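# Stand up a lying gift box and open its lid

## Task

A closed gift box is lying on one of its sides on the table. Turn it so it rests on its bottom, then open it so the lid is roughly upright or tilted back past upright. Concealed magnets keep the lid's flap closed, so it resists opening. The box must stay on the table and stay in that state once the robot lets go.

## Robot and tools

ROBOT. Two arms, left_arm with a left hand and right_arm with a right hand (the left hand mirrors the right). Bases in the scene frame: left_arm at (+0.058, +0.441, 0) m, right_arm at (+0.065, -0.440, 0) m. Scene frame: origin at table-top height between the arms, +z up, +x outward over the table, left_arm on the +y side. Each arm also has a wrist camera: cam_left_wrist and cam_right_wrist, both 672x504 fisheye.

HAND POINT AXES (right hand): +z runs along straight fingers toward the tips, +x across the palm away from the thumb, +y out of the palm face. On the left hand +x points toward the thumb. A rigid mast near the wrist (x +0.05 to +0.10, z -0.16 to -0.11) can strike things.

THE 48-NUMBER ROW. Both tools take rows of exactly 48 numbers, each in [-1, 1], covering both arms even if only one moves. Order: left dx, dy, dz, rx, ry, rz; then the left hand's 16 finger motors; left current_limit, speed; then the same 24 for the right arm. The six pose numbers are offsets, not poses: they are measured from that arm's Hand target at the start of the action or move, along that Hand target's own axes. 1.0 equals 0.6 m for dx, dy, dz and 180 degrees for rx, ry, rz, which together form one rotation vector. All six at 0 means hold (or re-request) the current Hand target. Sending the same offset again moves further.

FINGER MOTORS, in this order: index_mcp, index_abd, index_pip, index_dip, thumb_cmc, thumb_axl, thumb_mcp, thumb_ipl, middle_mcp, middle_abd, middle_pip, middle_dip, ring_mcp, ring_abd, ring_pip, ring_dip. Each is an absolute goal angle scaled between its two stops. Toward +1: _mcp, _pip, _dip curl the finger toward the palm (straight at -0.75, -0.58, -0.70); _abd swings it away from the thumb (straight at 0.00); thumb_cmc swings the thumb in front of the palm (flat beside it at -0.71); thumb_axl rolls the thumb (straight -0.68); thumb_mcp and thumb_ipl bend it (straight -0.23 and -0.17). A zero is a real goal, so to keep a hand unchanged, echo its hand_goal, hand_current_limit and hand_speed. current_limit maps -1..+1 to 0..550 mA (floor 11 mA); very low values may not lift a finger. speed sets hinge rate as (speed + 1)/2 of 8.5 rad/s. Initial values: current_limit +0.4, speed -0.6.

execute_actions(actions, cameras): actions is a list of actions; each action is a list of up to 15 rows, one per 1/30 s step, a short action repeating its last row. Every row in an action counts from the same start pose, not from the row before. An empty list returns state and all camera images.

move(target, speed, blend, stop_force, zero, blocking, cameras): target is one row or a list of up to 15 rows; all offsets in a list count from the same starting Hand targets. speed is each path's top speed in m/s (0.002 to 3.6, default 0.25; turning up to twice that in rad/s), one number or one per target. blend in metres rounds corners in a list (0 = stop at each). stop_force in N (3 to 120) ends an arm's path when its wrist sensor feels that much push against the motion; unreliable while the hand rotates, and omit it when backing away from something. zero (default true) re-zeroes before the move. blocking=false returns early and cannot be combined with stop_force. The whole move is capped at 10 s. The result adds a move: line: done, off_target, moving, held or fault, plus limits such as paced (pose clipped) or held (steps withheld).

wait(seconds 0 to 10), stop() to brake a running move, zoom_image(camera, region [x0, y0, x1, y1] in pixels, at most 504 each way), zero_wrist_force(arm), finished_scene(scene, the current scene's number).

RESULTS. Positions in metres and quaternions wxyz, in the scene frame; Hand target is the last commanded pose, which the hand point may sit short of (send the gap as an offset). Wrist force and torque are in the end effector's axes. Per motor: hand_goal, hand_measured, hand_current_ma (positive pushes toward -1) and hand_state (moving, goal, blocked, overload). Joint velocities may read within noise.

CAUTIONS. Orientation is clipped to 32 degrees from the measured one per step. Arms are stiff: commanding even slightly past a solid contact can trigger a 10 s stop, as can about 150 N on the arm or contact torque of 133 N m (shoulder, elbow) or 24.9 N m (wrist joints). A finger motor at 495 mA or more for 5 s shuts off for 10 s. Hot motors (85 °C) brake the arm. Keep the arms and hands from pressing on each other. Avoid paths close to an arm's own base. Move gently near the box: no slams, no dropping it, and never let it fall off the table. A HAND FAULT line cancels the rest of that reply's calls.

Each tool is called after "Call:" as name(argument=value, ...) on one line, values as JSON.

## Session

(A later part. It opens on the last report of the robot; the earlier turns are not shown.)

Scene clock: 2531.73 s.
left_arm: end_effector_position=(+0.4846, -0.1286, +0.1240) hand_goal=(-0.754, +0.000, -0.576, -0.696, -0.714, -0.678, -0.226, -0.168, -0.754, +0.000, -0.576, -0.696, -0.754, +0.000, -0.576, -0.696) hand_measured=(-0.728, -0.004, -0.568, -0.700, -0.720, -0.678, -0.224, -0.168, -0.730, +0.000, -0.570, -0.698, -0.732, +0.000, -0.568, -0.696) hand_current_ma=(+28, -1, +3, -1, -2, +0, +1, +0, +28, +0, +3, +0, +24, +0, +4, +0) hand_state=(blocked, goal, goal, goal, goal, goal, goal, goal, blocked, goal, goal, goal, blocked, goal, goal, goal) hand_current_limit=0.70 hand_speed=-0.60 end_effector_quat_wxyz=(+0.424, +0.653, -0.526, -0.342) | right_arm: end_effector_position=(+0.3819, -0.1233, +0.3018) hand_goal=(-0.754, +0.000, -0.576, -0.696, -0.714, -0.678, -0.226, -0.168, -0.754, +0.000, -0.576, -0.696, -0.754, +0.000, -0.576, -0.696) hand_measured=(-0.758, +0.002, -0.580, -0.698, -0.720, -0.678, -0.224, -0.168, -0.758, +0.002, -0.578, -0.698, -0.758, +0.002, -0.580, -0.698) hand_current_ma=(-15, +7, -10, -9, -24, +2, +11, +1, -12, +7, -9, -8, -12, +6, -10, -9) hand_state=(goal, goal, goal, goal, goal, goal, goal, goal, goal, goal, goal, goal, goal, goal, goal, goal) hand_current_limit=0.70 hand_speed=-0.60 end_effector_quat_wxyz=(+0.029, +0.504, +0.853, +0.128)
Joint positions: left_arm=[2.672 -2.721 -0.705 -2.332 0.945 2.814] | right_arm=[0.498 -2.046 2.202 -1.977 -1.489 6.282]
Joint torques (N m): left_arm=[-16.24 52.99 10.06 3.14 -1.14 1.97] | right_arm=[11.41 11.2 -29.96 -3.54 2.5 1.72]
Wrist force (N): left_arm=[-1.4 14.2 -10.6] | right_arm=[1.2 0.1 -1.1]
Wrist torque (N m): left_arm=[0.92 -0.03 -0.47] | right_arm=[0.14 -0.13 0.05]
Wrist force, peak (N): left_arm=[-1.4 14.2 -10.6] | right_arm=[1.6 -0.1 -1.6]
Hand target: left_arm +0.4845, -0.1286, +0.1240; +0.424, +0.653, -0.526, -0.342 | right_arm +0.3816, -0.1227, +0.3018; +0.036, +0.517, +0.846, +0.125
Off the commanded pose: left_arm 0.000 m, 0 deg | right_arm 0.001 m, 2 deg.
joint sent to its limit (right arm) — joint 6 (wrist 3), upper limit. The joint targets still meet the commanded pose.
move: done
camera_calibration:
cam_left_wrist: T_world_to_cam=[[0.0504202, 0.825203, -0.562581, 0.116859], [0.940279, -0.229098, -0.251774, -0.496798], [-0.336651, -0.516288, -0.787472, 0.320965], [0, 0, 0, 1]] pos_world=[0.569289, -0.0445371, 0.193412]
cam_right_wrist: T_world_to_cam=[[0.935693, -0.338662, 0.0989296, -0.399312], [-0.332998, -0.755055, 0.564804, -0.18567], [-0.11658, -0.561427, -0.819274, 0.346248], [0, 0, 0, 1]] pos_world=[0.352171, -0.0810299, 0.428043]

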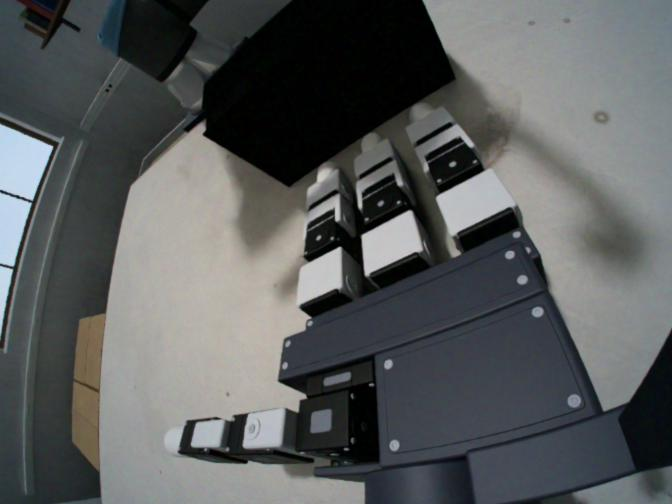

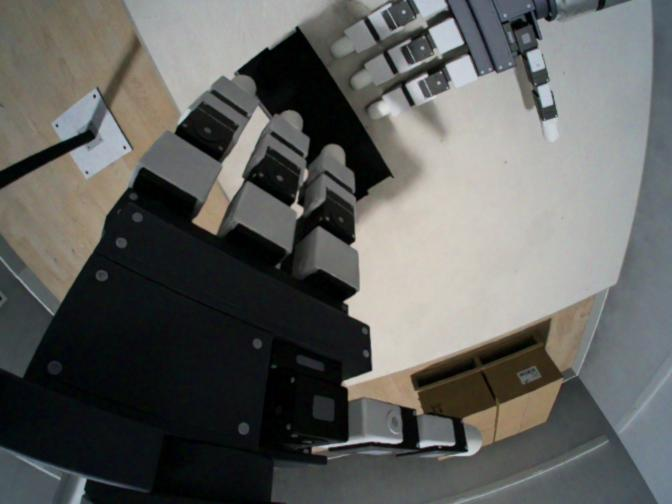

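Call:
move(target=[[0,0.009,-0.004,0,0,0,-0.754,0,-0.576,-0.696,-0.714,-0.678,-0.226,-0.168,-0.754,0,-0.576,-0.696,-0.754,0,-0.576,-0.696,0.7,-0.6,0.017,-0.068,-0.016,0,0,0,-0.754,0,-0.576,-0.696,-0.714,-0.678,-0.226,-0.168,-0.754,0,-0.576,-0.696,-0.754,0,-0.576,-0.696,0.7,-0.6],[0,0.009,-0.004,0,0,0,-0.754,0,-0.576,-0.696,-0.714,-0.678,-0.226,-0.168,-0.754,0,-0.576,-0.696,-0.754,0,-0.576,-0.696,0.7,-0.6,0.006,-0.109,0.143,0,0,0,-0.754,0,-0.576,-0.696,-0.714,-0.678,-0.226,-0.168,-0.754,0,-0.576,-0.696,-0.754,0,-0.576,-0.696,0.7,-0.6],[0,0.009,-0.004,0,0,0,-0.754,0,-0.576,-0.696,-0.714,-0.678,-0.226,-0.168,-0.754,0,-0.576,-0.696,-0.754,0,-0.576,-0.696,0.7,-0.6,-0.022,-0.002,0.133,0,0,0,-0.754,0,-0.576,-0.696,-0.714,-0.678,-0.226,-0.168,-0.754,0,-0.576,-0.696,-0.754,0,-0.576,-0.696,0.7,-0.6],[0,0.009,-0.004,0,0,0,-0.754,0,-0.576,-0.696,-0.714,-0.678,-0.226,-0.168,-0.754,0,-0.576,-0.696,-0.754,0,-0.576,-0.696,0.7,-0.6,-0.034,0.0475,0.129,0,0,0,-0.754,0,-0.576,-0.696,-0.714,-0.678,-0.226,-0.168,-0.754,0,-0.576,-0.696,-0.754,0,-0.576,-0.696,0.7,-0.6]], speed=[0.1, 0.1, 0.05, 0.05], blend=[0.01, 0.01, 0.01, 0], cameras=["all"])

Scene clock: 2572.57 s.
left_arm: end_effector_position=(+0.4846, -0.1286, +0.1299) hand_goal=(-0.754, +0.000, -0.576, -0.696, -0.714, -0.678, -0.226, -0.168, -0.754, +0.000, -0.576, -0.696, -0.754, +0.000, -0.576, -0.696) hand_measured=(-0.768, -0.002, -0.578, -0.694, -0.720, -0.678, -0.224, -0.168, -0.770, -0.002, -0.576, -0.692, -0.772, +0.016, -0.576, -0.686) hand_current_ma=(-10, +0, -1, +1, -2, +0, +1, +0, -15, +0, +0, +2, -18, +10, +0, +7) hand_state=(goal, goal, goal, goal, goal, goal, goal, goal, goal, goal, goal, goal, goal, goal, goal, goal) hand_current_limit=0.70 hand_speed=-0.60 end_effector_quat_wxyz=(+0.424, +0.653, -0.526, -0.342) | right_arm: end_effector_position=(+0.4303, -0.1150, +0.2326) hand_goal=(-0.754, +0.000, -0.576, -0.696, -0.714, -0.678, -0.226, -0.168, -0.754, +0.000, -0.576, -0.696, -0.754, +0.000, -0.576, -0.696) hand_measured=(-0.990, +0.074, -0.632, -0.726, -0.720, -0.678, -0.224, -0.168, -0.896, +0.080, -0.638, -0.722, -0.832, +0.042, -0.624, -0.700) hand_current_ma=(-468, +274, -233, -119, -19, +2, +12, +1, -468, +295, -263, -101, -360, +150, -195, -12) hand_state=(blocked, blocked, blocked, blocked, goal, goal, goal, goal, blocked, blocked, blocked, blocked, blocked, blocked, blocked, goal) hand_current_limit=0.70 hand_speed=-0.60 end_effector_quat_wxyz=(+0.035, +0.517, +0.846, +0.125) end_effector_velocity=(+0.002, +0.001, +0.002) end_effector_angular_velocity=(+0.001, -0.002, -0.001)
Joint positions: left_arm=[2.672 -2.715 -0.701 -2.341 0.945 2.814] | right_arm=[0.47 -1.863 2.281 -2.24 -1.499 6.282]
Joint velocities: left_arm=[within noise] | right_arm=[-0.001 0.003 -0.005 0 0 0]
Joint torques (N m): left_arm=[-22.09 43.91 8.91 -3.07 -1.57 -1.13] | right_arm=[-18.76 22.91 -15.28 0.62 -7.34 -0.07]
Wrist force (N): left_arm=[-0.6 -3.9 -37.7] | right_arm=[9.8 -10.3 -45.7]
Wrist torque (N m): left_arm=[3.29 -1.34 0.00] | right_arm=[5.06 3.69 0.82]
Wrist force, peak (N): left_arm=[-1.0 -4.0 -38.9] | right_arm=[4.5 -6.1 -92.8]
Hand target: left_arm +0.4845, -0.1286, +0.1299; +0.424, +0.653, -0.526, -0.342 | right_arm +0.4304, -0.1149, +0.2327; +0.036, +0.517, +0.846, +0.125
Off the commanded pose: left_arm 0.000 m, 0 deg | right_arm 0.000 m, 0 deg.
joint sent to its limit (right arm) — joint 6 (wrist 3), upper limit. The joint targets still meet the commanded pose.
move: done
camera_calibration:
cam_left_wrist: T_world_to_cam=[[0.0502439, 0.825163, -0.562656, 0.12024], [0.940285, -0.228985, -0.251852, -0.495226], [-0.336659, -0.516403, -0.787394, 0.325481], [0, 0, 0, 1]] pos_world=[0.569189, -0.0445375, 0.199212]
cam_right_wrist: T_world_to_cam=[[0.924492, -0.366195, 0.105906, -0.434868], [-0.358301, -0.739902, 0.569356, -0.112564], [-0.130135, -0.564311, -0.815241, 0.304434], [0, 0, 0, 1]] pos_world=[0.401318, -0.0707378, 0.358331]

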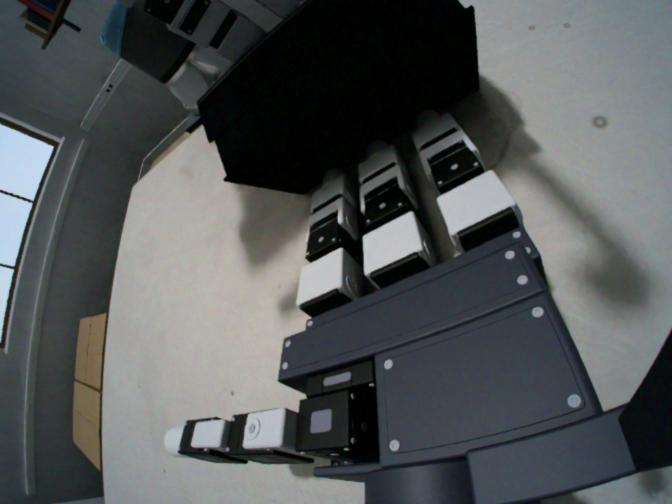

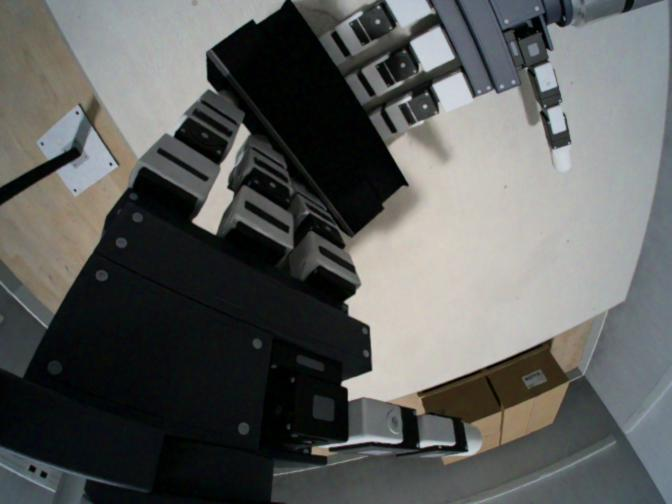

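Call:
move(target=[[0,0,0,0,0,0,-0.754,0,-0.576,-0.696,-0.714,-0.678,-0.226,-0.168,-0.754,0,-0.576,-0.696,-0.754,0,-0.576,-0.696,0.7,-0.6,0.0197,-0.0338,-0.0582,0,0,0,-0.754,0,-0.576,-0.696,-0.714,-0.678,-0.226,-0.168,-0.754,0,-0.576,-0.696,-0.754,0,-0.576,-0.696,0.7,-0.6]], speed=0.06, cameras=["all"])

Scene clock: 2587.33 s.
left_arm: end_effector_position=(+0.4845, -0.1286, +0.1299) hand_goal=(-0.754, +0.000, -0.576, -0.696, -0.714, -0.678, -0.226, -0.168, -0.754, +0.000, -0.576, -0.696, -0.754, +0.000, -0.576, -0.696) hand_measured=(-0.770, -0.002, -0.582, -0.698, -0.720, -0.678, -0.224, -0.168, -0.770, -0.002, -0.580, -0.696, -0.770, +0.004, -0.582, -0.698) hand_current_ma=(-12, -1, -2, +0, -2, +0, +1, +0, -15, -1, -2, +0, -14, +1, -2, +0) hand_state=(goal, goal, goal, goal, goal, goal, goal, goal, goal, goal, goal, goal, goal, goal, goal, goal) hand_current_limit=0.70 hand_speed=-0.60 end_effector_quat_wxyz=(+0.424, +0.653, -0.526, -0.342) | right_arm: end_effector_position=(+0.4011, -0.1198, +0.2621) hand_goal=(-0.754, +0.000, -0.576, -0.696, -0.714, -0.678, -0.226, -0.168, -0.754, +0.000, -0.576, -0.696, -0.754, +0.000, -0.576, -0.696) hand_measured=(-0.760, -0.002, -0.580, -0.698, -0.720, -0.678, -0.224, -0.168, -0.758, +0.002, -0.578, -0.698, -0.758, +0.002, -0.580, -0.698) hand_current_ma=(-18, -3, -10, -9, -19, +2, +12, +1, -14, +8, -9, -9, -15, +6, -10, -9) hand_state=(goal, goal, goal, goal, goal, goal, goal, goal, goal, goal, goal, goal, goal, goal, goal, goal) hand_current_limit=0.70 hand_speed=-0.60 end_effector_quat_wxyz=(+0.032, +0.509, +0.851, +0.127)
Joint positions: left_arm=[2.671 -2.715 -0.701 -2.341 0.945 2.814] | right_arm=[0.487 -1.97 2.266 -2.118 -1.493 6.282]
Joint torques (N m): left_arm=[14.36 60.79 28.65 1.51 -1.42 -1.11] | right_arm=[10.84 -19.61 -29.92 -0.71 2.32 0.07]
Wrist force (N): left_arm=[-1.3 -1.0 -0.5] | right_arm=[0.1 1.1 -1.2]
Wrist torque (N m): left_arm=[0.41 0.14 -0.16] | right_arm=[0.25 0.01 -0.02]
Wrist force, peak (N): left_arm=[-0.7 -3.8 -38.6] | right_arm=[9.8 -10.3 -45.9]
Hand target: left_arm +0.4845, -0.1286, +0.1299; +0.424, +0.653, -0.526, -0.342 | right_arm +0.4007, -0.1193, +0.2622; +0.036, +0.517, +0.846, +0.125
Off the commanded pose: left_arm 0.000 m, 0 deg | right_arm 0.001 m, 1 deg.
joint sent to its limit (right arm) — joint 6 (wrist 3), upper limit. The joint targets still meet the commanded pose.
move: done
camera_calibration:
cam_left_wrist: T_world_to_cam=[[0.0502676, 0.825154, -0.562667, 0.120311], [0.940252, -0.229056, -0.251911, -0.495221], [-0.336748, -0.516386, -0.787367, 0.325476], [0, 0, 0, 1]] pos_world=[0.569188, -0.0446376, 0.199212]
cam_right_wrist: T_world_to_cam=[[0.931264, -0.349757, 0.102061, -0.412548], [-0.34338, -0.748891, 0.566792, -0.149696], [-0.121807, -0.562879, -0.817515, 0.319366], [0, 0, 0, 1]] pos_world=[0.37169, -0.0766329, 0.388038]

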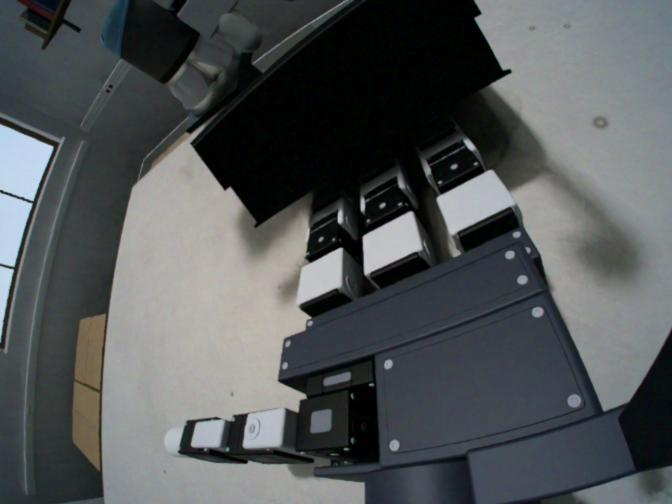

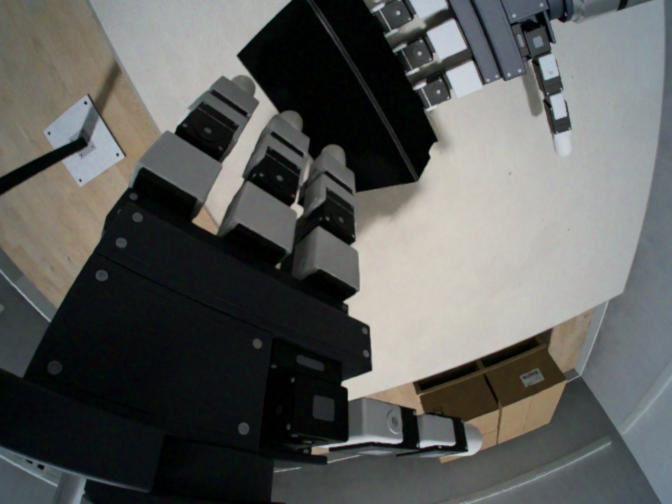

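Call:
move(target=[[0,-0.0836,-0.1636,0,0,0,-0.754,0,-0.576,-0.696,-0.714,-0.678,-0.226,-0.168,-0.754,0,-0.576,-0.696,-0.754,0,-0.576,-0.696,0.7,-0.6,0,0,0,0,0,0,-0.754,0,-0.576,-0.696,-0.714,-0.678,-0.226,-0.168,-0.754,0,-0.576,-0.696,-0.754,0,-0.576,-0.696,0.7,-0.6]], speed=1.6, cameras=["all"])

Scene clock: 2593.57 s.
left_arm: end_effector_position=(+0.5907, -0.1044, +0.1239) hand_goal=(-0.754, +0.000, -0.576, -0.696, -0.714, -0.678, -0.226, -0.168, -0.754, +0.000, -0.576, -0.696, -0.754, +0.000, -0.576, -0.696) hand_measured=(-0.714, +0.000, -0.564, -0.698, -0.720, -0.678, -0.224, -0.168, -0.708, +0.002, -0.564, -0.698, -0.706, +0.006, -0.562, -0.700) hand_current_ma=(+59, +0, +7, -1, -2, +0, +1, +0, +73, +0, +7, -1, +78, +2, +11, -1) hand_state=(blocked, goal, goal, goal, goal, goal, goal, goal, blocked, goal, goal, goal, blocked, goal, goal, goal) hand_current_limit=0.70 hand_speed=-0.60 end_effector_quat_wxyz=(+0.429, +0.687, -0.502, -0.303) | right_arm: end_effector_position=(+0.4010, -0.1198, +0.2622) hand_goal=(-0.754, +0.000, -0.576, -0.696, -0.714, -0.678, -0.226, -0.168, -0.754, +0.000, -0.576, -0.696, -0.754, +0.000, -0.576, -0.696) hand_measured=(-0.760, -0.002, -0.580, -0.698, -0.720, -0.678, -0.224, -0.168, -0.758, +0.002, -0.578, -0.698, -0.758, +0.002, -0.580, -0.698) hand_current_ma=(-18, -3, -10, -9, -19, +2, +12, +1, -14, +8, -9, -9, -15, +6, -10, -9) hand_state=(goal, goal, goal, goal, goal, goal, goal, goal, goal, goal, goal, goal, goal, goal, goal, goal) hand_current_limit=0.70 hand_speed=-0.60 end_effector_quat_wxyz=(+0.032, +0.509, +0.851, +0.127)
Joint positions: left_arm=[2.771 -3.037 -0.035 -2.629 0.952 2.793] | right_arm=[0.487 -1.97 2.266 -2.117 -1.493 6.282]
Joint torques (N m): left_arm=[14.25 48.97 28.26 -0.9 -1.96 -1.51] | right_arm=[9.42 -20.49 -29.77 -0.55 2.51 0.29]
Wrist force (N): left_arm=[-2.7 7.4 -3.0] | right_arm=[0.1 1.1 -1.1]
Wrist torque (N m): left_arm=[0.18 0.00 -0.49] | right_arm=[0.25 0.00 -0.02]
Wrist force, peak (N): left_arm=[-2.3 19.2 -4.9] | right_arm=[-0.1 1.5 -1.3]
Hand target: left_arm +0.5921, -0.1052, +0.1240; +0.424, +0.653, -0.526, -0.342 | right_arm +0.4007, -0.1193, +0.2622; +0.036, +0.517, +0.846, +0.125
Off the commanded pose: left_arm 0.002 m, 6 deg | right_arm 0.001 m, 1 deg.
elbow stopped short (left arm): the move would have taken joint 3 (elbow) straighter than the controller allows.
joint sent to its limit (right arm) — joint 6 (wrist 3), upper limit. The joint targets still meet the commanded pose.
move: off_target (left_arm)
camera_calibration:
cam_left_wrist: T_world_to_cam=[[-0.00788416, 0.825971, -0.563658, 0.126166], [0.969664, -0.131404, -0.20612, -0.603895], [-0.244316, -0.548184, -0.799878, 0.312694], [0, 0, 0, 1]] pos_world=[0.662966, -0.0121498, 0.196757]
cam_right_wrist: T_world_to_cam=[[0.931297, -0.349686, 0.10201, -0.412486], [-0.343293, -0.748924, 0.566801, -0.1499], [-0.121805, -0.562879, -0.817515, 0.319378], [0, 0, 0, 1]] pos_world=[0.37159, -0.0767329, 0.388138]

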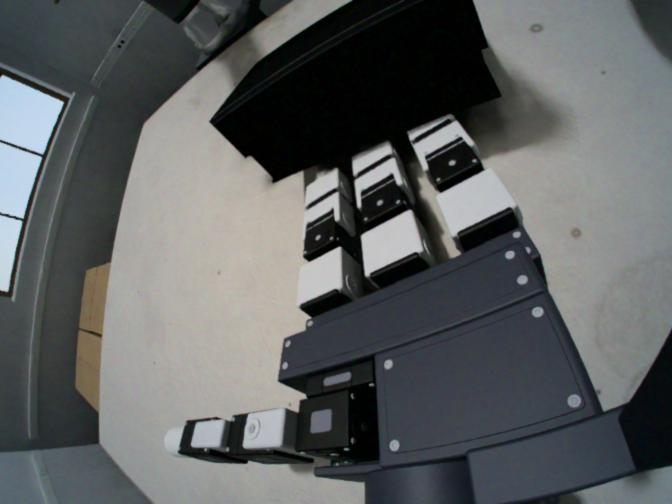

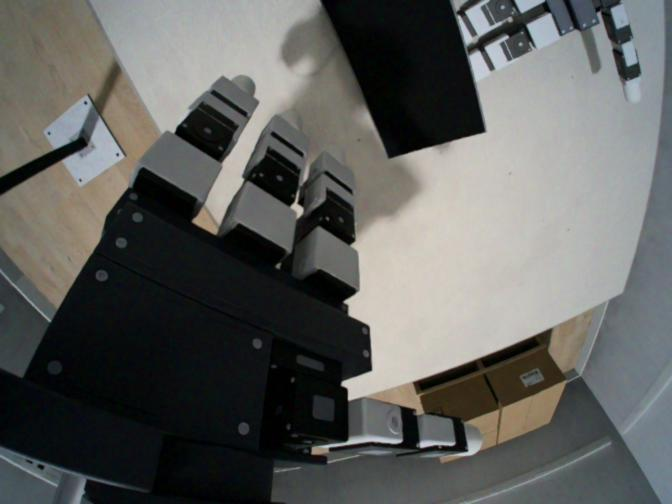

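Call:
move(target=[[0,0.089,0.1795,0,0,0,-0.754,0,-0.576,-0.696,-0.714,-0.678,-0.226,-0.168,-0.754,0,-0.576,-0.696,-0.754,0,-0.576,-0.696,0.7,-0.6,0.06,-0.133,-0.113,0,0,0,-0.754,0,-0.576,-0.696,-0.714,-0.678,-0.226,-0.168,-0.754,0,-0.576,-0.696,-0.754,0,-0.576,-0.696,0.7,-0.6]], speed=0.07, cameras=["all"])

Scene clock: 2611.73 s.
left_arm: end_effector_position=(+0.4748, -0.1307, +0.1290) hand_goal=(-0.754, +0.000, -0.576, -0.696, -0.714, -0.678, -0.226, -0.168, -0.754, +0.000, -0.576, -0.696, -0.754, +0.000, -0.576, -0.696) hand_measured=(-0.762, +0.000, -0.576, -0.698, -0.720, -0.678, -0.224, -0.168, -0.762, +0.000, -0.576, -0.698, -0.762, +0.002, -0.576, -0.698) hand_current_ma=(-5, +0, +0, -1, -2, +0, +1, +0, -5, +0, +0, -1, -4, +1, +0, -1) hand_state=(goal, goal, goal, goal, goal, goal, goal, goal, goal, goal, goal, goal, goal, goal, goal, goal) hand_current_limit=0.70 hand_speed=-0.60 end_effector_quat_wxyz=(+0.424, +0.653, -0.526, -0.342) | right_arm: end_effector_position=(+0.3027, -0.1347, +0.3103) hand_goal=(-0.754, +0.000, -0.576, -0.696, -0.714, -0.678, -0.226, -0.168, -0.754, +0.000, -0.576, -0.696, -0.754, +0.000, -0.576, -0.696) hand_measured=(-0.758, -0.002, -0.580, -0.698, -0.720, -0.678, -0.224, -0.168, -0.758, +0.002, -0.578, -0.698, -0.758, +0.002, -0.580, -0.698) hand_current_ma=(-16, -3, -10, -9, -19, +2, +12, +1, -13, +7, -9, -8, -13, +6, -10, -9) hand_state=(goal, goal, goal, goal, goal, goal, goal, goal, goal, goal, goal, goal, goal, goal, goal, goal) hand_current_limit=0.70 hand_speed=-0.60 end_effector_quat_wxyz=(+0.012, +0.478, +0.868, +0.135)
Joint positions: left_arm=[2.664 -2.693 -0.749 -2.313 0.938 2.809] | right_arm=[0.556 -2.247 2.261 -1.835 -1.459 6.282]
Joint torques (N m): left_arm=[-14.33 61.79 14.73 1.57 -2.34 -1.28] | right_arm=[11.73 -9.65 -29.27 -0.69 2.6 0.58]
Wrist force (N): left_arm=[-0.9 -1.0 -1.6] | right_arm=[0.4 1.4 -1.7]
Wrist torque (N m): left_arm=[0.43 0.06 -0.13] | right_arm=[0.34 -0.01 -0.01]
Wrist force, peak (N): left_arm=[-1.2 7.0 -7.3] | right_arm=[0.4 1.4 -1.7]
Hand target: left_arm +0.4747, -0.1308, +0.1290; +0.424, +0.653, -0.526, -0.342 | right_arm +0.3021, -0.1339, +0.3104; +0.036, +0.517, +0.846, +0.125
Off the commanded pose: left_arm 0.000 m, 0 deg | right_arm 0.001 m, 6 deg.
joint sent to its limit (right arm) — joint 6 (wrist 3), upper limit. The joint targets are off in orientation, not in position.
move: off_target (right_arm)
camera_calibration:
cam_left_wrist: T_world_to_cam=[[0.0502676, 0.825154, -0.562667, 0.122025], [0.940252, -0.229056, -0.251911, -0.486808], [-0.336748, -0.516386, -0.787367, 0.320416], [0, 0, 0, 1]] pos_world=[0.559488, -0.0467376, 0.198312]
cam_right_wrist: T_world_to_cam=[[0.957072, -0.279542, 0.0766088, -0.321465], [-0.274345, -0.788378, 0.550632, -0.243244], [-0.0935279, -0.548012, -0.831225, 0.336146], [0, 0, 0, 1]] pos_world=[0.272371, -0.0974196, 0.437978]

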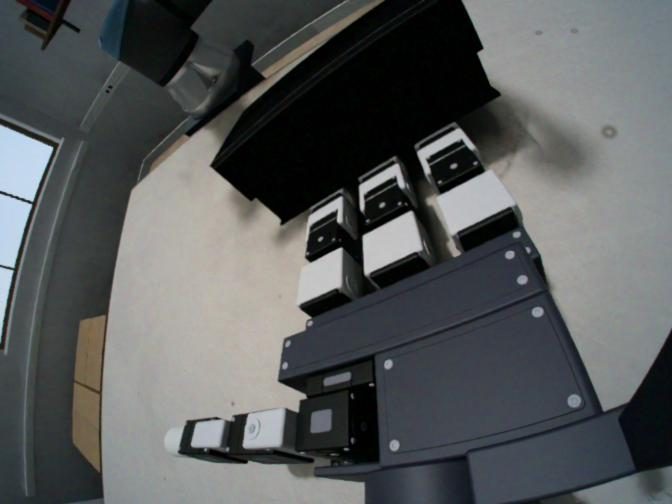

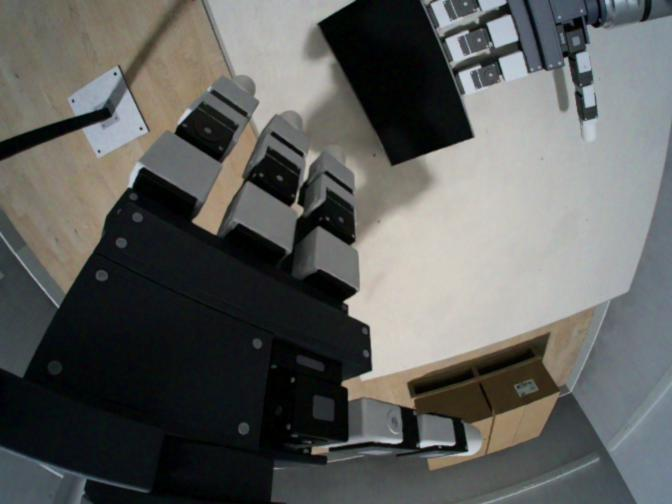

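Call:
move(target=[[0,-0.0836,-0.1636,0,0,0,-0.754,0,-0.576,-0.696,-0.714,-0.678,-0.226,-0.168,-0.754,0,-0.576,-0.696,-0.754,0,-0.576,-0.696,0.7,-0.6,0,0,0,0,0,0,-0.754,0,-0.576,-0.696,-0.714,-0.678,-0.226,-0.168,-0.754,0,-0.576,-0.696,-0.754,0,-0.576,-0.696,0.7,-0.6]], speed=3.5, cameras=["all"])

Scene clock: 2620.03 s.
left_arm: end_effector_position=(+0.5809, -0.1066, +0.1230) hand_goal=(-0.754, +0.000, -0.576, -0.696, -0.714, -0.678, -0.226, -0.168, -0.754, +0.000, -0.576, -0.696, -0.754, +0.000, -0.576, -0.696) hand_measured=(-0.708, +0.004, -0.570, -0.698, -0.720, -0.678, -0.224, -0.168, -0.702, +0.000, -0.572, -0.698, -0.698, +0.002, -0.574, -0.698) hand_current_ma=(+75, +1, +3, -1, -2, +0, +1, +0, +89, +0, +2, -1, +101, +0, +0, -1) hand_state=(blocked, goal, goal, goal, goal, goal, goal, goal, blocked, goal, goal, goal, blocked, goal, goal, goal) hand_current_limit=0.70 hand_speed=-0.60 end_effector_quat_wxyz=(+0.428, +0.678, -0.509, -0.314) | right_arm: end_effector_position=(+0.3026, -0.1347, +0.3104) hand_goal=(-0.754, +0.000, -0.576, -0.696, -0.714, -0.678, -0.226, -0.168, -0.754, +0.000, -0.576, -0.696, -0.754, +0.000, -0.576, -0.696) hand_measured=(-0.758, -0.002, -0.580, -0.698, -0.720, -0.678, -0.224, -0.168, -0.758, +0.002, -0.578, -0.698, -0.758, +0.002, -0.580, -0.698) hand_current_ma=(-16, -3, -10, -9, -19, +2, +12, +1, -13, +7, -9, -8, -13, +6, -10, -9) hand_state=(goal, goal, goal, goal, goal, goal, goal, goal, goal, goal, goal, goal, goal, goal, goal, goal) hand_current_limit=0.70 hand_speed=-0.60 end_effector_quat_wxyz=(+0.012, +0.478, +0.868, +0.135)
Joint positions: left_arm=[2.759 -3.041 -0.035 -2.646 0.963 2.808] | right_arm=[0.556 -2.247 2.261 -1.834 -1.459 6.282]
Joint torques (N m): left_arm=[15.25 48.23 27.62 -0.54 -1.93 -1.53] | right_arm=[-11.24 0.02 -29.55 -0.44 2.51 0.84]
Wrist force (N): left_arm=[-2.6 9.9 -2.8] | right_arm=[0.2 1.3 -1.5]
Wrist torque (N m): left_arm=[0.27 -0.08 -0.56] | right_arm=[0.31 0.01 -0.03]
Wrist force, peak (N): left_arm=[-2.6 26.0 -5.9] | right_arm=[0.2 1.5 -1.5]
Hand target: left_arm +0.5822, -0.1073, +0.1231; +0.424, +0.653, -0.526, -0.342 | right_arm +0.3021, -0.1339, +0.3104; +0.036, +0.517, +0.846, +0.125
Off the commanded pose: left_arm 0.001 m, 5 deg | right_arm 0.001 m, 6 deg.
elbow stopped short (left arm): the move would have taken joint 3 (elbow) straighter than the controller allows.
joint sent to its limit (right arm) — joint 6 (wrist 3), upper limit. The joint targets are off in orientation, not in position.
move: off_target (left_arm, right_arm)
camera_calibration:
cam_left_wrist: T_world_to_cam=[[0.0079683, 0.826399, -0.563029, 0.118059], [0.962932, -0.158158, -0.218512, -0.592272], [-0.269625, -0.540418, -0.797026, 0.323567], [0, 0, 0, 1]] pos_world=[0.65662, -0.0163749, 0.194944]
cam_right_wrist: T_world_to_cam=[[0.957104, -0.279538, 0.0762203, -0.321215], [-0.274134, -0.788469, 0.550606, -0.243382], [-0.0938181, -0.547882, -0.831278, 0.336334], [0, 0, 0, 1]] pos_world=[0.272271, -0.0974196, 0.438078]

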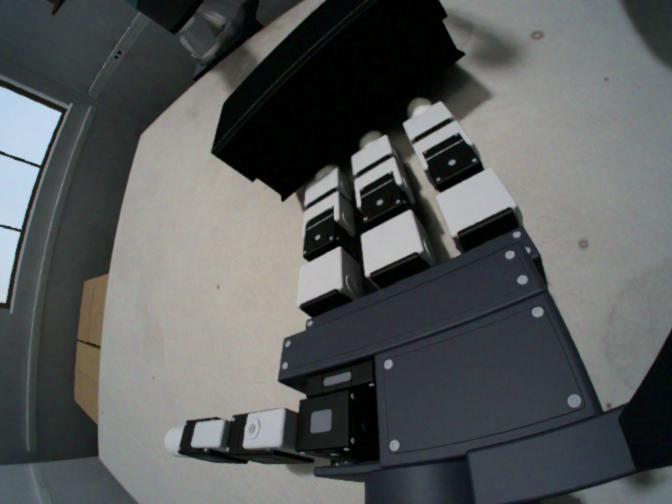

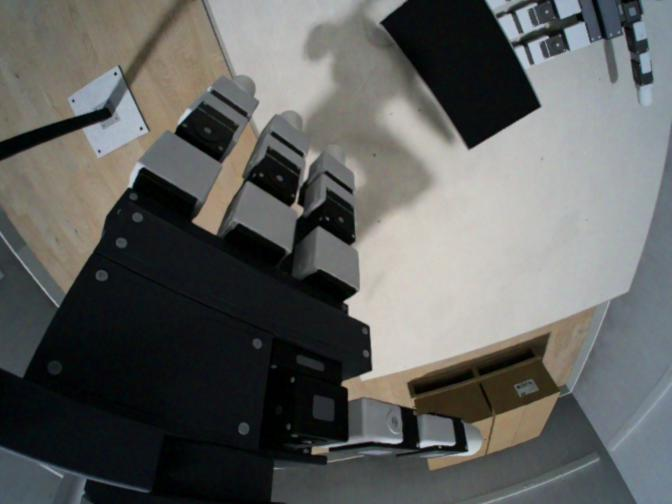

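Call:
move(target=[[0,0.087,0.181,0,0,0,-0.754,0,-0.576,-0.696,-0.714,-0.678,-0.226,-0.168,-0.754,0,-0.576,-0.696,-0.754,0,-0.576,-0.696,0.7,-0.6,0,0,0,0,0,0,-0.754,0,-0.576,-0.696,-0.714,-0.678,-0.226,-0.168,-0.754,0,-0.576,-0.696,-0.754,0,-0.576,-0.696,0.7,-0.6]], speed=0.07)

Call:
move(target=[[0,-0.0836,-0.1636,0,0,0,-0.754,0,-0.576,-0.696,-0.714,-0.678,-0.226,-0.168,-0.754,0,-0.576,-0.696,-0.754,0,-0.576,-0.696,0.7,-0.6,0,0,0,0,0,0,-0.754,0,-0.576,-0.696,-0.714,-0.678,-0.226,-0.168,-0.754,0,-0.576,-0.696,-0.754,0,-0.576,-0.696,0.7,-0.6]], speed=3.5, cameras=["all"])

Scene clock: 2630.50 s.
left_arm: end_effector_position=(+0.4647, -0.1329, +0.1266) hand_goal=(-0.754, +0.000, -0.576, -0.696, -0.714, -0.678, -0.226, -0.168, -0.754, +0.000, -0.576, -0.696, -0.754, +0.000, -0.576, -0.696) hand_measured=(-0.748, +0.000, -0.574, -0.698, -0.720, -0.678, -0.224, -0.168, -0.748, +0.000, -0.572, -0.698, -0.750, +0.002, -0.572, -0.698) hand_current_ma=(+3, +0, +0, -1, -2, +0, +1, +0, +2, +0, +1, -1, +2, +0, +2, -1) hand_state=(goal, goal, goal, goal, goal, goal, goal, goal, goal, goal, goal, goal, goal, goal, goal, goal) hand_current_limit=0.70 hand_speed=-0.60 end_effector_quat_wxyz=(+0.424, +0.653, -0.526, -0.342) | right_arm: end_effector_position=(+0.3026, -0.1347, +0.3104) hand_goal=(-0.754, +0.000, -0.576, -0.696, -0.714, -0.678, -0.226, -0.168, -0.754, +0.000, -0.576, -0.696, -0.754, +0.000, -0.576, -0.696) hand_measured=(-0.758, -0.002, -0.580, -0.698, -0.720, -0.678, -0.224, -0.168, -0.758, +0.002, -0.578, -0.698, -0.758, +0.002, -0.580, -0.698) hand_current_ma=(-16, -3, -10, -9, -19, +2, +12, +1, -13, +7, -9, -8, -13, +6, -10, -9) hand_state=(goal, goal, goal, goal, goal, goal, goal, goal, goal, goal, goal, goal, goal, goal, goal, goal) hand_current_limit=0.70 hand_speed=-0.60 end_effector_quat_wxyz=(+0.012, +0.478, +0.868, +0.135)
Joint positions: left_arm=[2.655 -2.673 -0.796 -2.283 0.931 2.804] | right_arm=[0.556 -2.247 2.261 -1.834 -1.459 6.282]
Joint torques (N m): left_arm=[-14.72 59.13 12.59 2.15 -1.95 -1.64] | right_arm=[-11.28 15.16 -29 -0.62 2.59 1.02]
Wrist force (N): left_arm=[-0.8 2.8 -3.5] | right_arm=[0.2 1.0 -1.6]
Wrist torque (N m): left_arm=[0.48 0.00 -0.10] | right_arm=[0.29 0.01 -0.04]
Wrist force, peak (N): left_arm=[-0.9 9.9 -9.3] | right_arm=[0.0 1.6 -1.6]
Hand target: left_arm +0.4646, -0.1330, +0.1266; +0.424, +0.653, -0.526, -0.342 | right_arm +0.3021, -0.1339, +0.3104; +0.036, +0.517, +0.846, +0.125
Off the commanded pose: left_arm 0.000 m, 0 deg | right_arm 0.001 m, 6 deg.
joint sent to its limit (right arm) — joint 6 (wrist 3), upper limit. The joint targets are off in orientation, not in position.
move: off_target (right_arm)

Scene clock: 2632.10 s.
left_arm: end_effector_position=(+0.5709, -0.1088, +0.1206) hand_goal=(-0.754, +0.000, -0.576, -0.696, -0.714, -0.678, -0.226, -0.168, -0.754, +0.000, -0.576, -0.696, -0.754, +0.000, -0.576, -0.696) hand_measured=(-0.672, +0.000, -0.582, -0.700, -0.720, -0.678, -0.224, -0.168, -0.670, +0.000, -0.576, -0.698, -0.668, +0.002, -0.576, -0.698) hand_current_ma=(+185, +0, -3, -1, -2, +0, +1, +0, +198, +0, +0, -1, +204, +0, +0, -1) hand_state=(blocked, goal, goal, goal, goal, goal, goal, goal, blocked, goal, goal, goal, blocked, goal, goal, goal) hand_current_limit=0.70 hand_speed=-0.60 end_effector_quat_wxyz=(+0.426, +0.669, -0.516, -0.325) | right_arm: end_effector_position=(+0.3026, -0.1347, +0.3104) hand_goal=(-0.754, +0.000, -0.576, -0.696, -0.714, -0.678, -0.226, -0.168, -0.754, +0.000, -0.576, -0.696, -0.754, +0.000, -0.576, -0.696) hand_measured=(-0.758, -0.002, -0.580, -0.698, -0.720, -0.678, -0.224, -0.168, -0.758, +0.002, -0.578, -0.698, -0.758, +0.002, -0.580, -0.698) hand_current_ma=(-16, -3, -10, -9, -19, +2, +12, +1, -13, +7, -9, -8, -13, +6, -10, -9) hand_state=(goal, goal, goal, goal, goal, goal, goal, goal, goal, goal, goal, goal, goal, goal, goal, goal) hand_current_limit=0.70 hand_speed=-0.60 end_effector_quat_wxyz=(+0.012, +0.478, +0.868, +0.135)
Joint positions: left_arm=[2.746 -3.046 -0.035 -2.662 0.975 2.823] | right_arm=[0.556 -2.247 2.261 -1.834 -1.459 6.282]
Joint torques (N m): left_arm=[15.69 44.68 25.84 0.59 -1.32 -1.64] | right_arm=[-11.17 15.13 -28.68 -0.76 2.5 1.09]
Wrist force (N): left_arm=[-2.7 18.7 -4.5] | right_arm=[0.4 1.2 -1.3]
Wrist torque (N m): left_arm=[0.38 -0.12 -0.75] | right_arm=[0.29 -0.02 -0.01]
Wrist force, peak (N): left_arm=[-3.5 34.5 -7.9] | right_arm=[0.3 1.2 -1.7]
Hand target: left_arm +0.5721, -0.1095, +0.1207; +0.424, +0.653, -0.526, -0.342 | right_arm +0.3021, -0.1339, +0.3104; +0.036, +0.517, +0.846, +0.125
Off the commanded pose: left_arm 0.001 m, 3 deg | right_arm 0.001 m, 6 deg.
elbow stopped short (left arm): the move would have taken joint 3 (elbow) straighter than the controller allows.
joint sent to its limit (right arm) — joint 6 (wrist 3), upper limit. The joint targets are off in orientation, not in position.
move: off_target (left_arm, right_arm)
camera_calibration:
cam_left_wrist: T_world_to_cam=[[0.0244686, 0.826337, -0.562644, 0.109208], [0.954929, -0.185863, -0.231441, -0.580441], [-0.295823, -0.531622, -0.793641, 0.333178], [0, 0, 0, 1]] pos_world=[0.65017, -0.021, 0.191531]
cam_right_wrist: T_world_to_cam=[[0.957104, -0.279538, 0.0762203, -0.321215], [-0.274134, -0.788469, 0.550606, -0.243382], [-0.0938181, -0.547882, -0.831278, 0.336334], [0, 0, 0, 1]] pos_world=[0.272271, -0.0974196, 0.438078]

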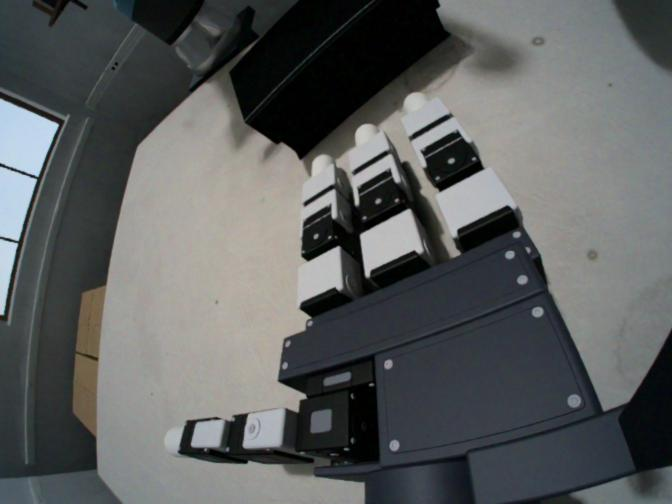

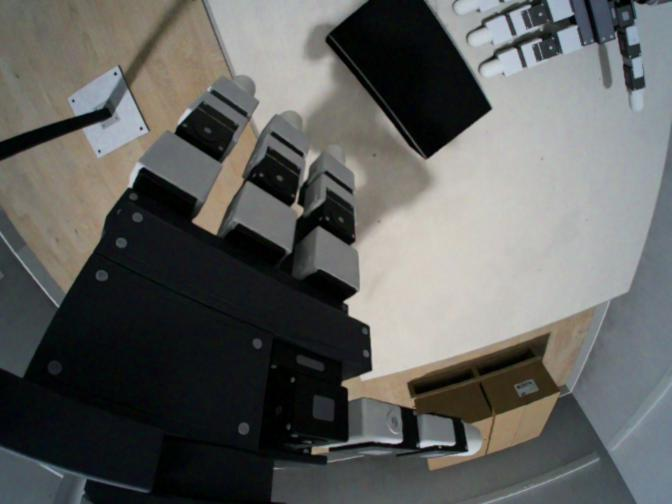

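Call:
move(target=[[-0.0687,0.109,-0.0423,0.05,0.025,-0.02,-0.754,0,-0.576,-0.696,0.571,-0.678,-0.226,-0.168,-0.754,0,-0.576,-0.696,-0.754,0,-0.576,-0.696,0.7,-0.6,-0.252,0.007,-0.137,-0.021,0.169,-0.34,0,0,0.5,0.3,0.571,-0.678,-0.226,-0.168,-0.754,0,-0.576,-0.696,0,0,0.5,0.3,0.7,-0.6],[-0.134,0.110,0.0975,0.1162,0.0588,-0.0404,-0.754,0,-0.576,-0.696,0.571,-0.678,-0.226,-0.168,-0.754,0,-0.576,-0.696,-0.754,0,-0.576,-0.696,0.7,-0.6,-0.380,0.218,0.081,-0.0415,0.338,-0.680,0,0,0.5,0.3,0.571,-0.678,-0.226,-0.168,-0.754,0,-0.576,-0.696,0,0,0.5,0.3,0.7,-0.6]], speed=0.3, cameras=["all"])

Scene clock: 2756.87 s.
left_arm: end_effector_position=(+0.4765, -0.0481, +0.1573) hand_goal=(-0.754, +0.000, -0.576, -0.696, +0.570, -0.678, -0.226, -0.168, -0.754, +0.000, -0.576, -0.696, -0.754, +0.000, -0.576, -0.696) hand_measured=(-0.758, +0.000, -0.576, -0.698, +0.568, -0.678, -0.224, -0.168, -0.760, +0.000, -0.576, -0.698, -0.758, +0.002, -0.576, -0.698) hand_current_ma=(-2, +0, +0, -1, -1, +0, +1, +0, -3, +0, +0, -1, -2, +0, +0, -1) hand_state=(goal, goal, goal, goal, goal, goal, goal, goal, goal, goal, goal, goal, goal, goal, goal, goal) hand_current_limit=0.70 hand_speed=-0.60 end_effector_quat_wxyz=(+0.323, +0.780, -0.496, -0.206) | right_arm: end_effector_position=(+0.5299, -0.2703, +0.2801) hand_goal=(+0.000, +0.000, +0.500, +0.300, +0.570, -0.678, -0.226, -0.168, -0.754, +0.000, -0.576, -0.696, +0.000, +0.000, +0.500, +0.300) hand_measured=(-0.020, -0.002, +0.496, +0.298, +0.566, -0.678, -0.224, -0.168, -0.758, +0.002, -0.578, -0.698, -0.016, +0.002, +0.496, +0.298) hand_current_ma=(-78, -3, -11, -7, -11, +2, +12, +1, -13, +6, -9, -8, -62, +6, -11, -7) hand_state=(goal, goal, goal, goal, goal, goal, goal, goal, goal, goal, goal, goal, goal, goal, goal, goal) hand_current_limit=0.70 hand_speed=-0.60 end_effector_quat_wxyz=(-0.206, -0.567, +0.750, +0.273)
Joint positions: left_arm=[2.79 -2.259 -1.342 -1.719 1.039 2.512] | right_arm=[-0.06 -1.096 1.291 -1.078 -1.436 3.304]
Joint torques (N m): left_arm=[0.58 49.85 14.47 2.89 0.86 -1.69] | right_arm=[12.27 -30.55 -26.59 1.62 -2.01 -0.79]
Wrist force (N): left_arm=[-0.4 0.1 -0.7] | right_arm=[0.3 1.7 -1.0]
Wrist torque (N m): left_arm=[0.34 0.06 0.02] | right_arm=[0.49 -0.03 0.18]
Wrist force, peak (N): left_arm=[-1.7 18.9 -5.3] | right_arm=[0.3 1.5 -1.7]
Hand target: left_arm +0.4765, -0.0481, +0.1572; +0.323, +0.780, -0.496, -0.206 | right_arm +0.5300, -0.2703, +0.2801; -0.206, -0.567, +0.749, +0.273
Off the commanded pose: left_arm 0.000 m, 0 deg | right_arm 0.000 m, 0 deg.
move: done
camera_calibration:
cam_left_wrist: T_world_to_cam=[[0.0359969, 0.894999, -0.444614, 0.0611895], [0.997063, -0.00206889, 0.0765598, -0.530245], [0.0676011, -0.446064, -0.892444, 0.213149], [0, 0, 0, 1]] pos_world=[0.512076, 0.0392167, 0.258025]
cam_right_wrist: T_world_to_cam=[[-0.29387, 0.857004, 0.423302, 0.298501], [0.945961, 0.197232, 0.257407, -0.569255], [0.13711, 0.476071, -0.868653, 0.42307], [0, 0, 0, 1]] pos_world=[0.568206, -0.344953, 0.387675]

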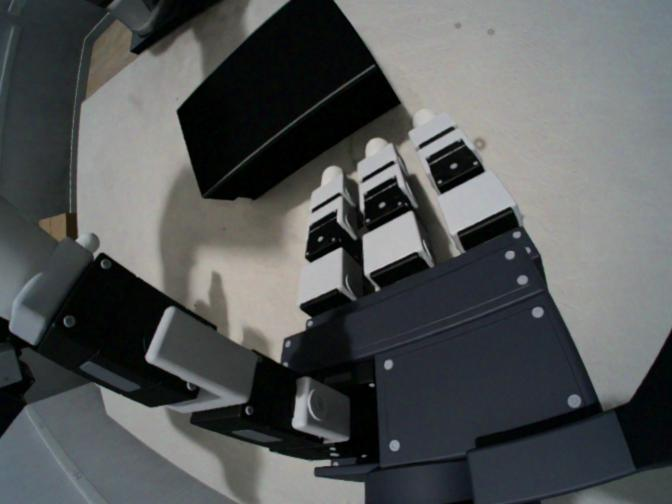

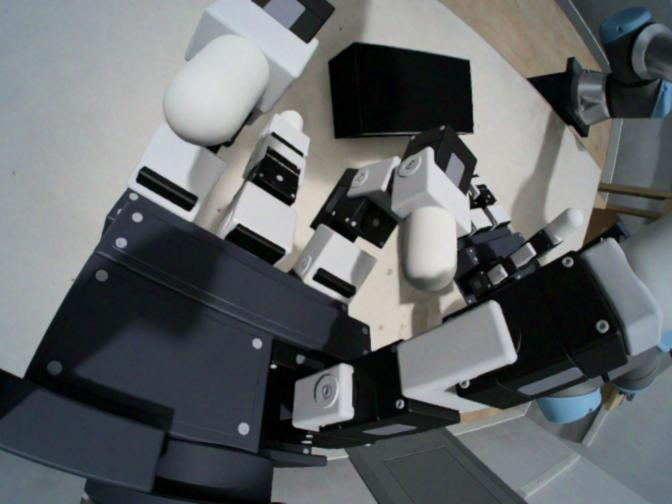

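Call:
zoom_image(camera="cam_left_wrist", region=[160, 0, 460, 220])

Call:
zoom_image(camera="cam_right_wrist", region=[300, 20, 500, 170])

Scaled by 1.680 from the camera's 672x504 image, which has a finer 960x720 frame.

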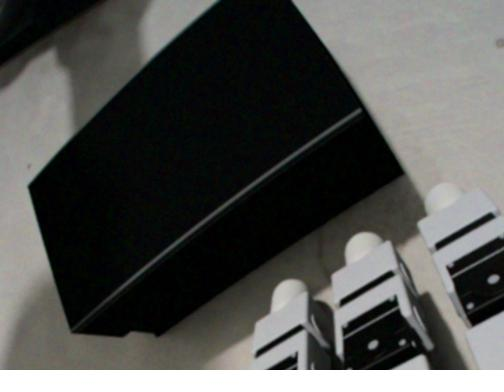

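Scaled by 2.520 from the camera's 672x504 image, which has a finer 960x720 frame.

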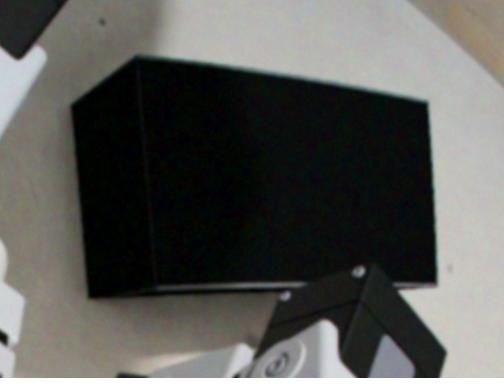

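Call:
move(target=[[0,0.039,0.0507,0,0,0,-0.754,0,-0.576,-0.696,0.571,-0.678,-0.226,-0.168,-0.754,0,-0.576,-0.696,-0.754,0,-0.576,-0.696,0.7,-0.6,-0.2445,-0.04,0.217,0,0,0,0,0,0.5,0.3,0.571,-0.678,-0.226,-0.168,-0.754,0,-0.576,-0.696,0,0,0.5,0.3,0.7,-0.6]], speed=0.1, cameras=["all"])

Scene clock: 2789.23 s.
left_arm: end_effector_position=(+0.4421, -0.0642, +0.1523) hand_goal=(-0.754, +0.000, -0.576, -0.696, +0.570, -0.678, -0.226, -0.168, -0.754, +0.000, -0.576, -0.696, -0.754, +0.000, -0.576, -0.696) hand_measured=(-0.756, +0.000, -0.576, -0.696, +0.568, -0.678, -0.224, -0.168, -0.760, +0.002, -0.576, -0.698, -0.758, +0.002, -0.576, -0.698) hand_current_ma=(-1, +0, +0, +0, -1, +0, +1, +0, -3, +0, +0, +0, -2, +0, +0, -1) hand_state=(goal, goal, goal, goal, goal, goal, goal, goal, goal, goal, goal, goal, goal, goal, goal, goal) hand_current_limit=0.70 hand_speed=-0.60 end_effector_quat_wxyz=(+0.323, +0.780, -0.496, -0.206) | right_arm: end_effector_position=(+0.5070, -0.1116, +0.1653) hand_goal=(+0.000, +0.000, +0.500, +0.300, +0.570, -0.678, -0.226, -0.168, -0.754, +0.000, -0.576, -0.696, +0.000, +0.000, +0.500, +0.300) hand_measured=(-0.020, -0.002, +0.496, +0.298, +0.568, -0.678, -0.224, -0.168, -0.758, +0.002, -0.578, -0.698, -0.016, +0.002, +0.496, +0.298) hand_current_ma=(-77, -3, -11, -7, -9, +2, +12, +1, -13, +6, -9, -8, -62, +6, -11, -7) hand_state=(goal, goal, goal, goal, goal, goal, goal, goal, goal, goal, goal, goal, goal, goal, goal, goal) hand_current_limit=0.70 hand_speed=-0.60 end_effector_quat_wxyz=(-0.206, -0.567, +0.749, +0.273)
Joint positions: left_arm=[2.75 -2.221 -1.429 -1.651 1.017 2.473] | right_arm=[0.181 -0.972 1.412 -1.363 -1.286 3.497]
Joint torques (N m): left_arm=[-14.25 48.61 14.15 2.87 -2.5 -1.64] | right_arm=[11.06 -33.36 -25.96 -3.06 2.93 1.76]
Wrist force (N): left_arm=[-0.5 0.2 -1.7] | right_arm=[0.3 1.4 -1.0]
Wrist torque (N m): left_arm=[0.41 0.04 0.00] | right_arm=[0.44 -0.02 0.02]
Wrist force, peak (N): left_arm=[-0.7 0.5 -2.6] | right_arm=[0.5 1.7 -1.4]
Hand target: left_arm +0.4421, -0.0642, +0.1523; +0.323, +0.780, -0.496, -0.206 | right_arm +0.5070, -0.1113, +0.1651; -0.206, -0.567, +0.749, +0.273
Off the commanded pose: left_arm 0.000 m, 0 deg | right_arm 0.000 m, 0 deg.
move: done
camera_calibration:
cam_left_wrist: T_world_to_cam=[[0.0359515, 0.895, -0.444615, 0.0746395], [0.997058, -0.0019837, 0.076629, -0.495514], [0.067701, -0.446061, -0.892438, 0.203789], [0, 0, 0, 1]] pos_world=[0.477576, 0.0231169, 0.253025]
cam_right_wrist: T_world_to_cam=[[-0.294225, 0.856811, 0.423447, 0.204465], [0.945895, 0.197638, 0.257336, -0.549301], [0.136799, 0.476251, -0.868603, 0.250978], [0, 0, 0, 1]] pos_world=[0.545406, -0.186153, 0.272775]

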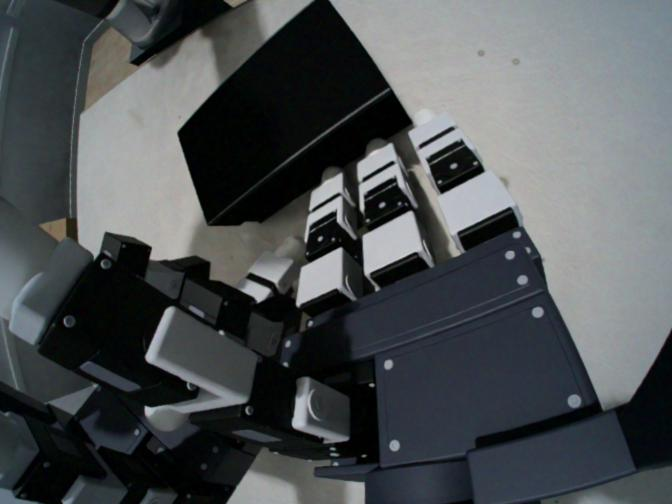

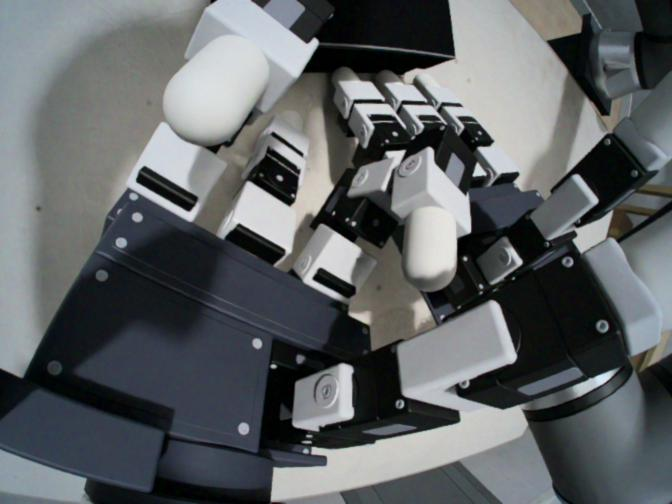

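Call:
move(target=[[0,0.005,0.005,0,0,0,-0.754,0,-0.576,-0.696,0.571,-0.678,-0.226,-0.168,-0.754,0,-0.576,-0.696,-0.754,0,-0.576,-0.696,0.7,-0.6,0.0342,0.0237,0.037,0,0,0,0,0,0.5,0.3,0.571,-0.678,-0.226,-0.168,-0.754,0,-0.576,-0.696,0,0,0.5,0.3,0.7,-0.6]], speed=0.05)

Call:
move(target=[[0,0,0,0,0,0,-0.754,0,-0.576,-0.696,0.571,-0.678,-0.226,-0.168,-0.754,0,-0.576,-0.696,-0.754,0,-0.576,-0.696,0.7,-0.6,0,-0.0175,0.0208,0,0,0,0,0,0.5,0.3,0.571,-0.678,-0.226,-0.168,-0.754,0,-0.576,-0.696,0,0,0.5,0.3,0.7,-0.6]], speed=0.02, stop_force=8, cameras=["all"])

Scene clock: 2802.07 s.
left_arm: end_effector_position=(+0.4382, -0.0660, +0.1523) hand_goal=(-0.754, +0.000, -0.576, -0.696, +0.570, -0.678, -0.226, -0.168, -0.754, +0.000, -0.576, -0.696, -0.754, +0.000, -0.576, -0.696) hand_measured=(-0.756, +0.000, -0.576, -0.696, +0.568, -0.678, -0.224, -0.168, -0.760, +0.002, -0.576, -0.698, -0.758, +0.002, -0.576, -0.698) hand_current_ma=(-1, +0, +0, +0, -1, +0, +1, +0, -3, +0, +0, +0, -2, +0, +0, -1) hand_state=(goal, goal, goal, goal, goal, goal, goal, goal, goal, goal, goal, goal, goal, goal, goal, goal) hand_current_limit=0.70 hand_speed=-0.60 end_effector_quat_wxyz=(+0.323, +0.780, -0.496, -0.206) | right_arm: end_effector_position=(+0.4773, -0.1241, +0.1572) hand_goal=(+0.000, +0.000, +0.500, +0.300, +0.570, -0.678, -0.226, -0.168, -0.754, +0.000, -0.576, -0.696, +0.000, +0.000, +0.500, +0.300) hand_measured=(-0.020, -0.002, +0.496, +0.298, +0.568, -0.678, -0.224, -0.168, -0.758, +0.002, -0.578, -0.698, -0.016, +0.002, +0.496, +0.298) hand_current_ma=(-77, -3, -11, -7, -9, +2, +12, +1, -13, +6, -9, -8, -62, +6, -11, -7) hand_state=(goal, goal, goal, goal, goal, goal, goal, goal, goal, goal, goal, goal, goal, goal, goal, goal) hand_current_limit=0.70 hand_speed=-0.60 end_effector_quat_wxyz=(-0.206, -0.567, +0.749, +0.273)
Joint positions: left_arm=[2.745 -2.216 -1.438 -1.644 1.014 2.469] | right_arm=[0.17 -1.032 1.534 -1.423 -1.293 3.487]
Joint torques (N m): left_arm=[-14.23 48.12 13.18 2.91 -2.53 -1.63] | right_arm=[-12.59 -59.48 -14.45 -2.95 -1.76 -0.67]
Wrist force (N): left_arm=[-0.7 0.1 -2.2] | right_arm=[0.6 1.2 -0.9]
Wrist torque (N m): left_arm=[0.42 0.06 -0.01] | right_arm=[0.43 -0.09 0.20]
Wrist force, peak (N): left_arm=[-0.8 0.2 -2.3] | right_arm=[0.4 1.6 -1.3]
Hand target: left_arm +0.4382, -0.0660, +0.1523; +0.323, +0.780, -0.496, -0.206 | right_arm +0.4772, -0.1242, +0.1572; -0.206, -0.567, +0.749, +0.273
Off the commanded pose: left_arm 0.000 m, 0 deg | right_arm 0.000 m, 0 deg.
move: done

Scene clock: 2803.97 s.
left_arm: end_effector_position=(+0.4382, -0.0660, +0.1523) hand_goal=(-0.754, +0.000, -0.576, -0.696, +0.570, -0.678, -0.226, -0.168, -0.754, +0.000, -0.576, -0.696, -0.754, +0.000, -0.576, -0.696) hand_measured=(-0.756, +0.000, -0.576, -0.696, +0.568, -0.678, -0.224, -0.168, -0.760, +0.002, -0.576, -0.698, -0.758, +0.002, -0.576, -0.698) hand_current_ma=(-1, +0, +0, +0, -1, +0, +1, +0, -3, +0, +0, +0, -2, +0, +0, -1) hand_state=(goal, goal, goal, goal, goal, goal, goal, goal, goal, goal, goal, goal, goal, goal, goal, goal) hand_current_limit=0.70 hand_speed=-0.60 end_effector_quat_wxyz=(+0.323, +0.780, -0.496, -0.206) | right_arm: end_effector_position=(+0.4773, -0.1242, +0.1444) hand_goal=(+0.000, +0.000, +0.500, +0.300, +0.570, -0.678, -0.226, -0.168, -0.754, +0.000, -0.576, -0.696, +0.000, +0.000, +0.500, +0.300) hand_measured=(-0.020, -0.002, +0.496, +0.298, +0.568, -0.678, -0.224, -0.168, -0.746, +0.002, -0.572, -0.696, +0.010, +0.002, +0.496, +0.298) hand_current_ma=(-77, -3, -11, -7, -9, +2, +12, +1, +26, +5, +16, +0, +34, +6, -10, -7) hand_state=(goal, goal, goal, goal, goal, goal, goal, goal, goal, goal, goal, goal, goal, goal, goal, goal) hand_current_limit=0.70 hand_speed=-0.60 end_effector_quat_wxyz=(-0.206, -0.567, +0.749, +0.273)
Joint positions: left_arm=[2.745 -2.216 -1.438 -1.644 1.014 2.469] | right_arm=[0.17 -1.018 1.548 -1.451 -1.293 3.487]
Joint torques (N m): left_arm=[-13.85 48.88 15.03 2.79 -2.55 -1.71] | right_arm=[-11.33 -58.67 -25.19 1.32 -1.61 -0.62]
Wrist force (N): left_arm=[-0.7 0.3 -1.6] | right_arm=[0.6 2.6 -1.8]
Wrist torque (N m): left_arm=[0.39 0.05 -0.01] | right_arm=[0.42 -0.02 0.25]
Wrist force, peak (N): left_arm=[-0.8 0.2 -2.2] | right_arm=[0.5 3.3 -10.8]
Hand target: left_arm +0.4382, -0.0660, +0.1523; +0.323, +0.780, -0.496, -0.206 | right_arm +0.4773, -0.1242, +0.1444; -0.206, -0.567, +0.749, +0.273 (not the last commanded pose)
Off the commanded pose: left_arm 0.000 m, 0 deg | right_arm 0.004 m, 0 deg.
move: contact (right_arm)
camera_calibration:
cam_left_wrist: T_world_to_cam=[[0.0359522, 0.895002, -0.444611, 0.0763895], [0.997051, -0.00194005, 0.0767183, -0.49165], [0.0678004, -0.446058, -0.892432, 0.203201], [0, 0, 0, 1]] pos_world=[0.473677, 0.021317, 0.253025]
cam_right_wrist: T_world_to_cam=[[-0.29429, 0.85681, 0.423404, 0.215344], [0.945861, 0.197655, 0.257449, -0.513278], [0.136897, 0.476245, -0.868591, 0.242934], [0, 0, 0, 1]] pos_world=[0.515606, -0.198753, 0.251975]

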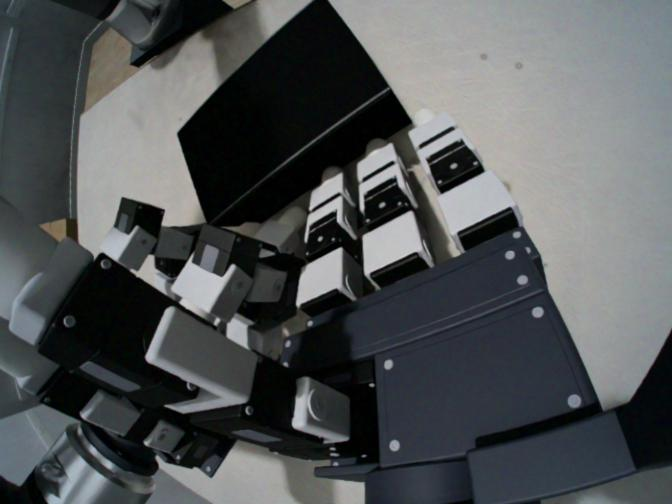

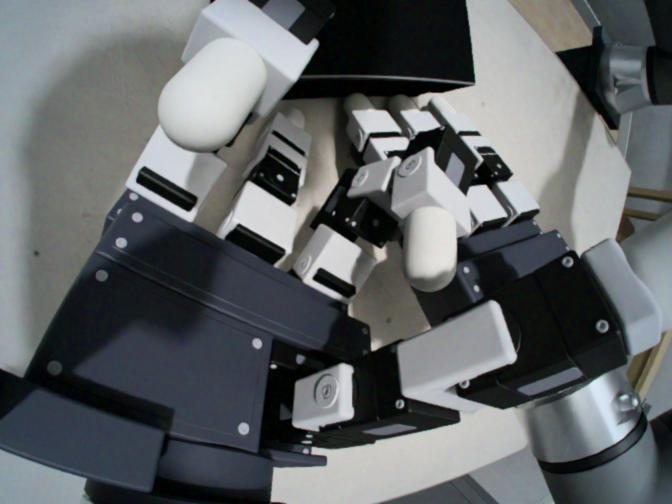

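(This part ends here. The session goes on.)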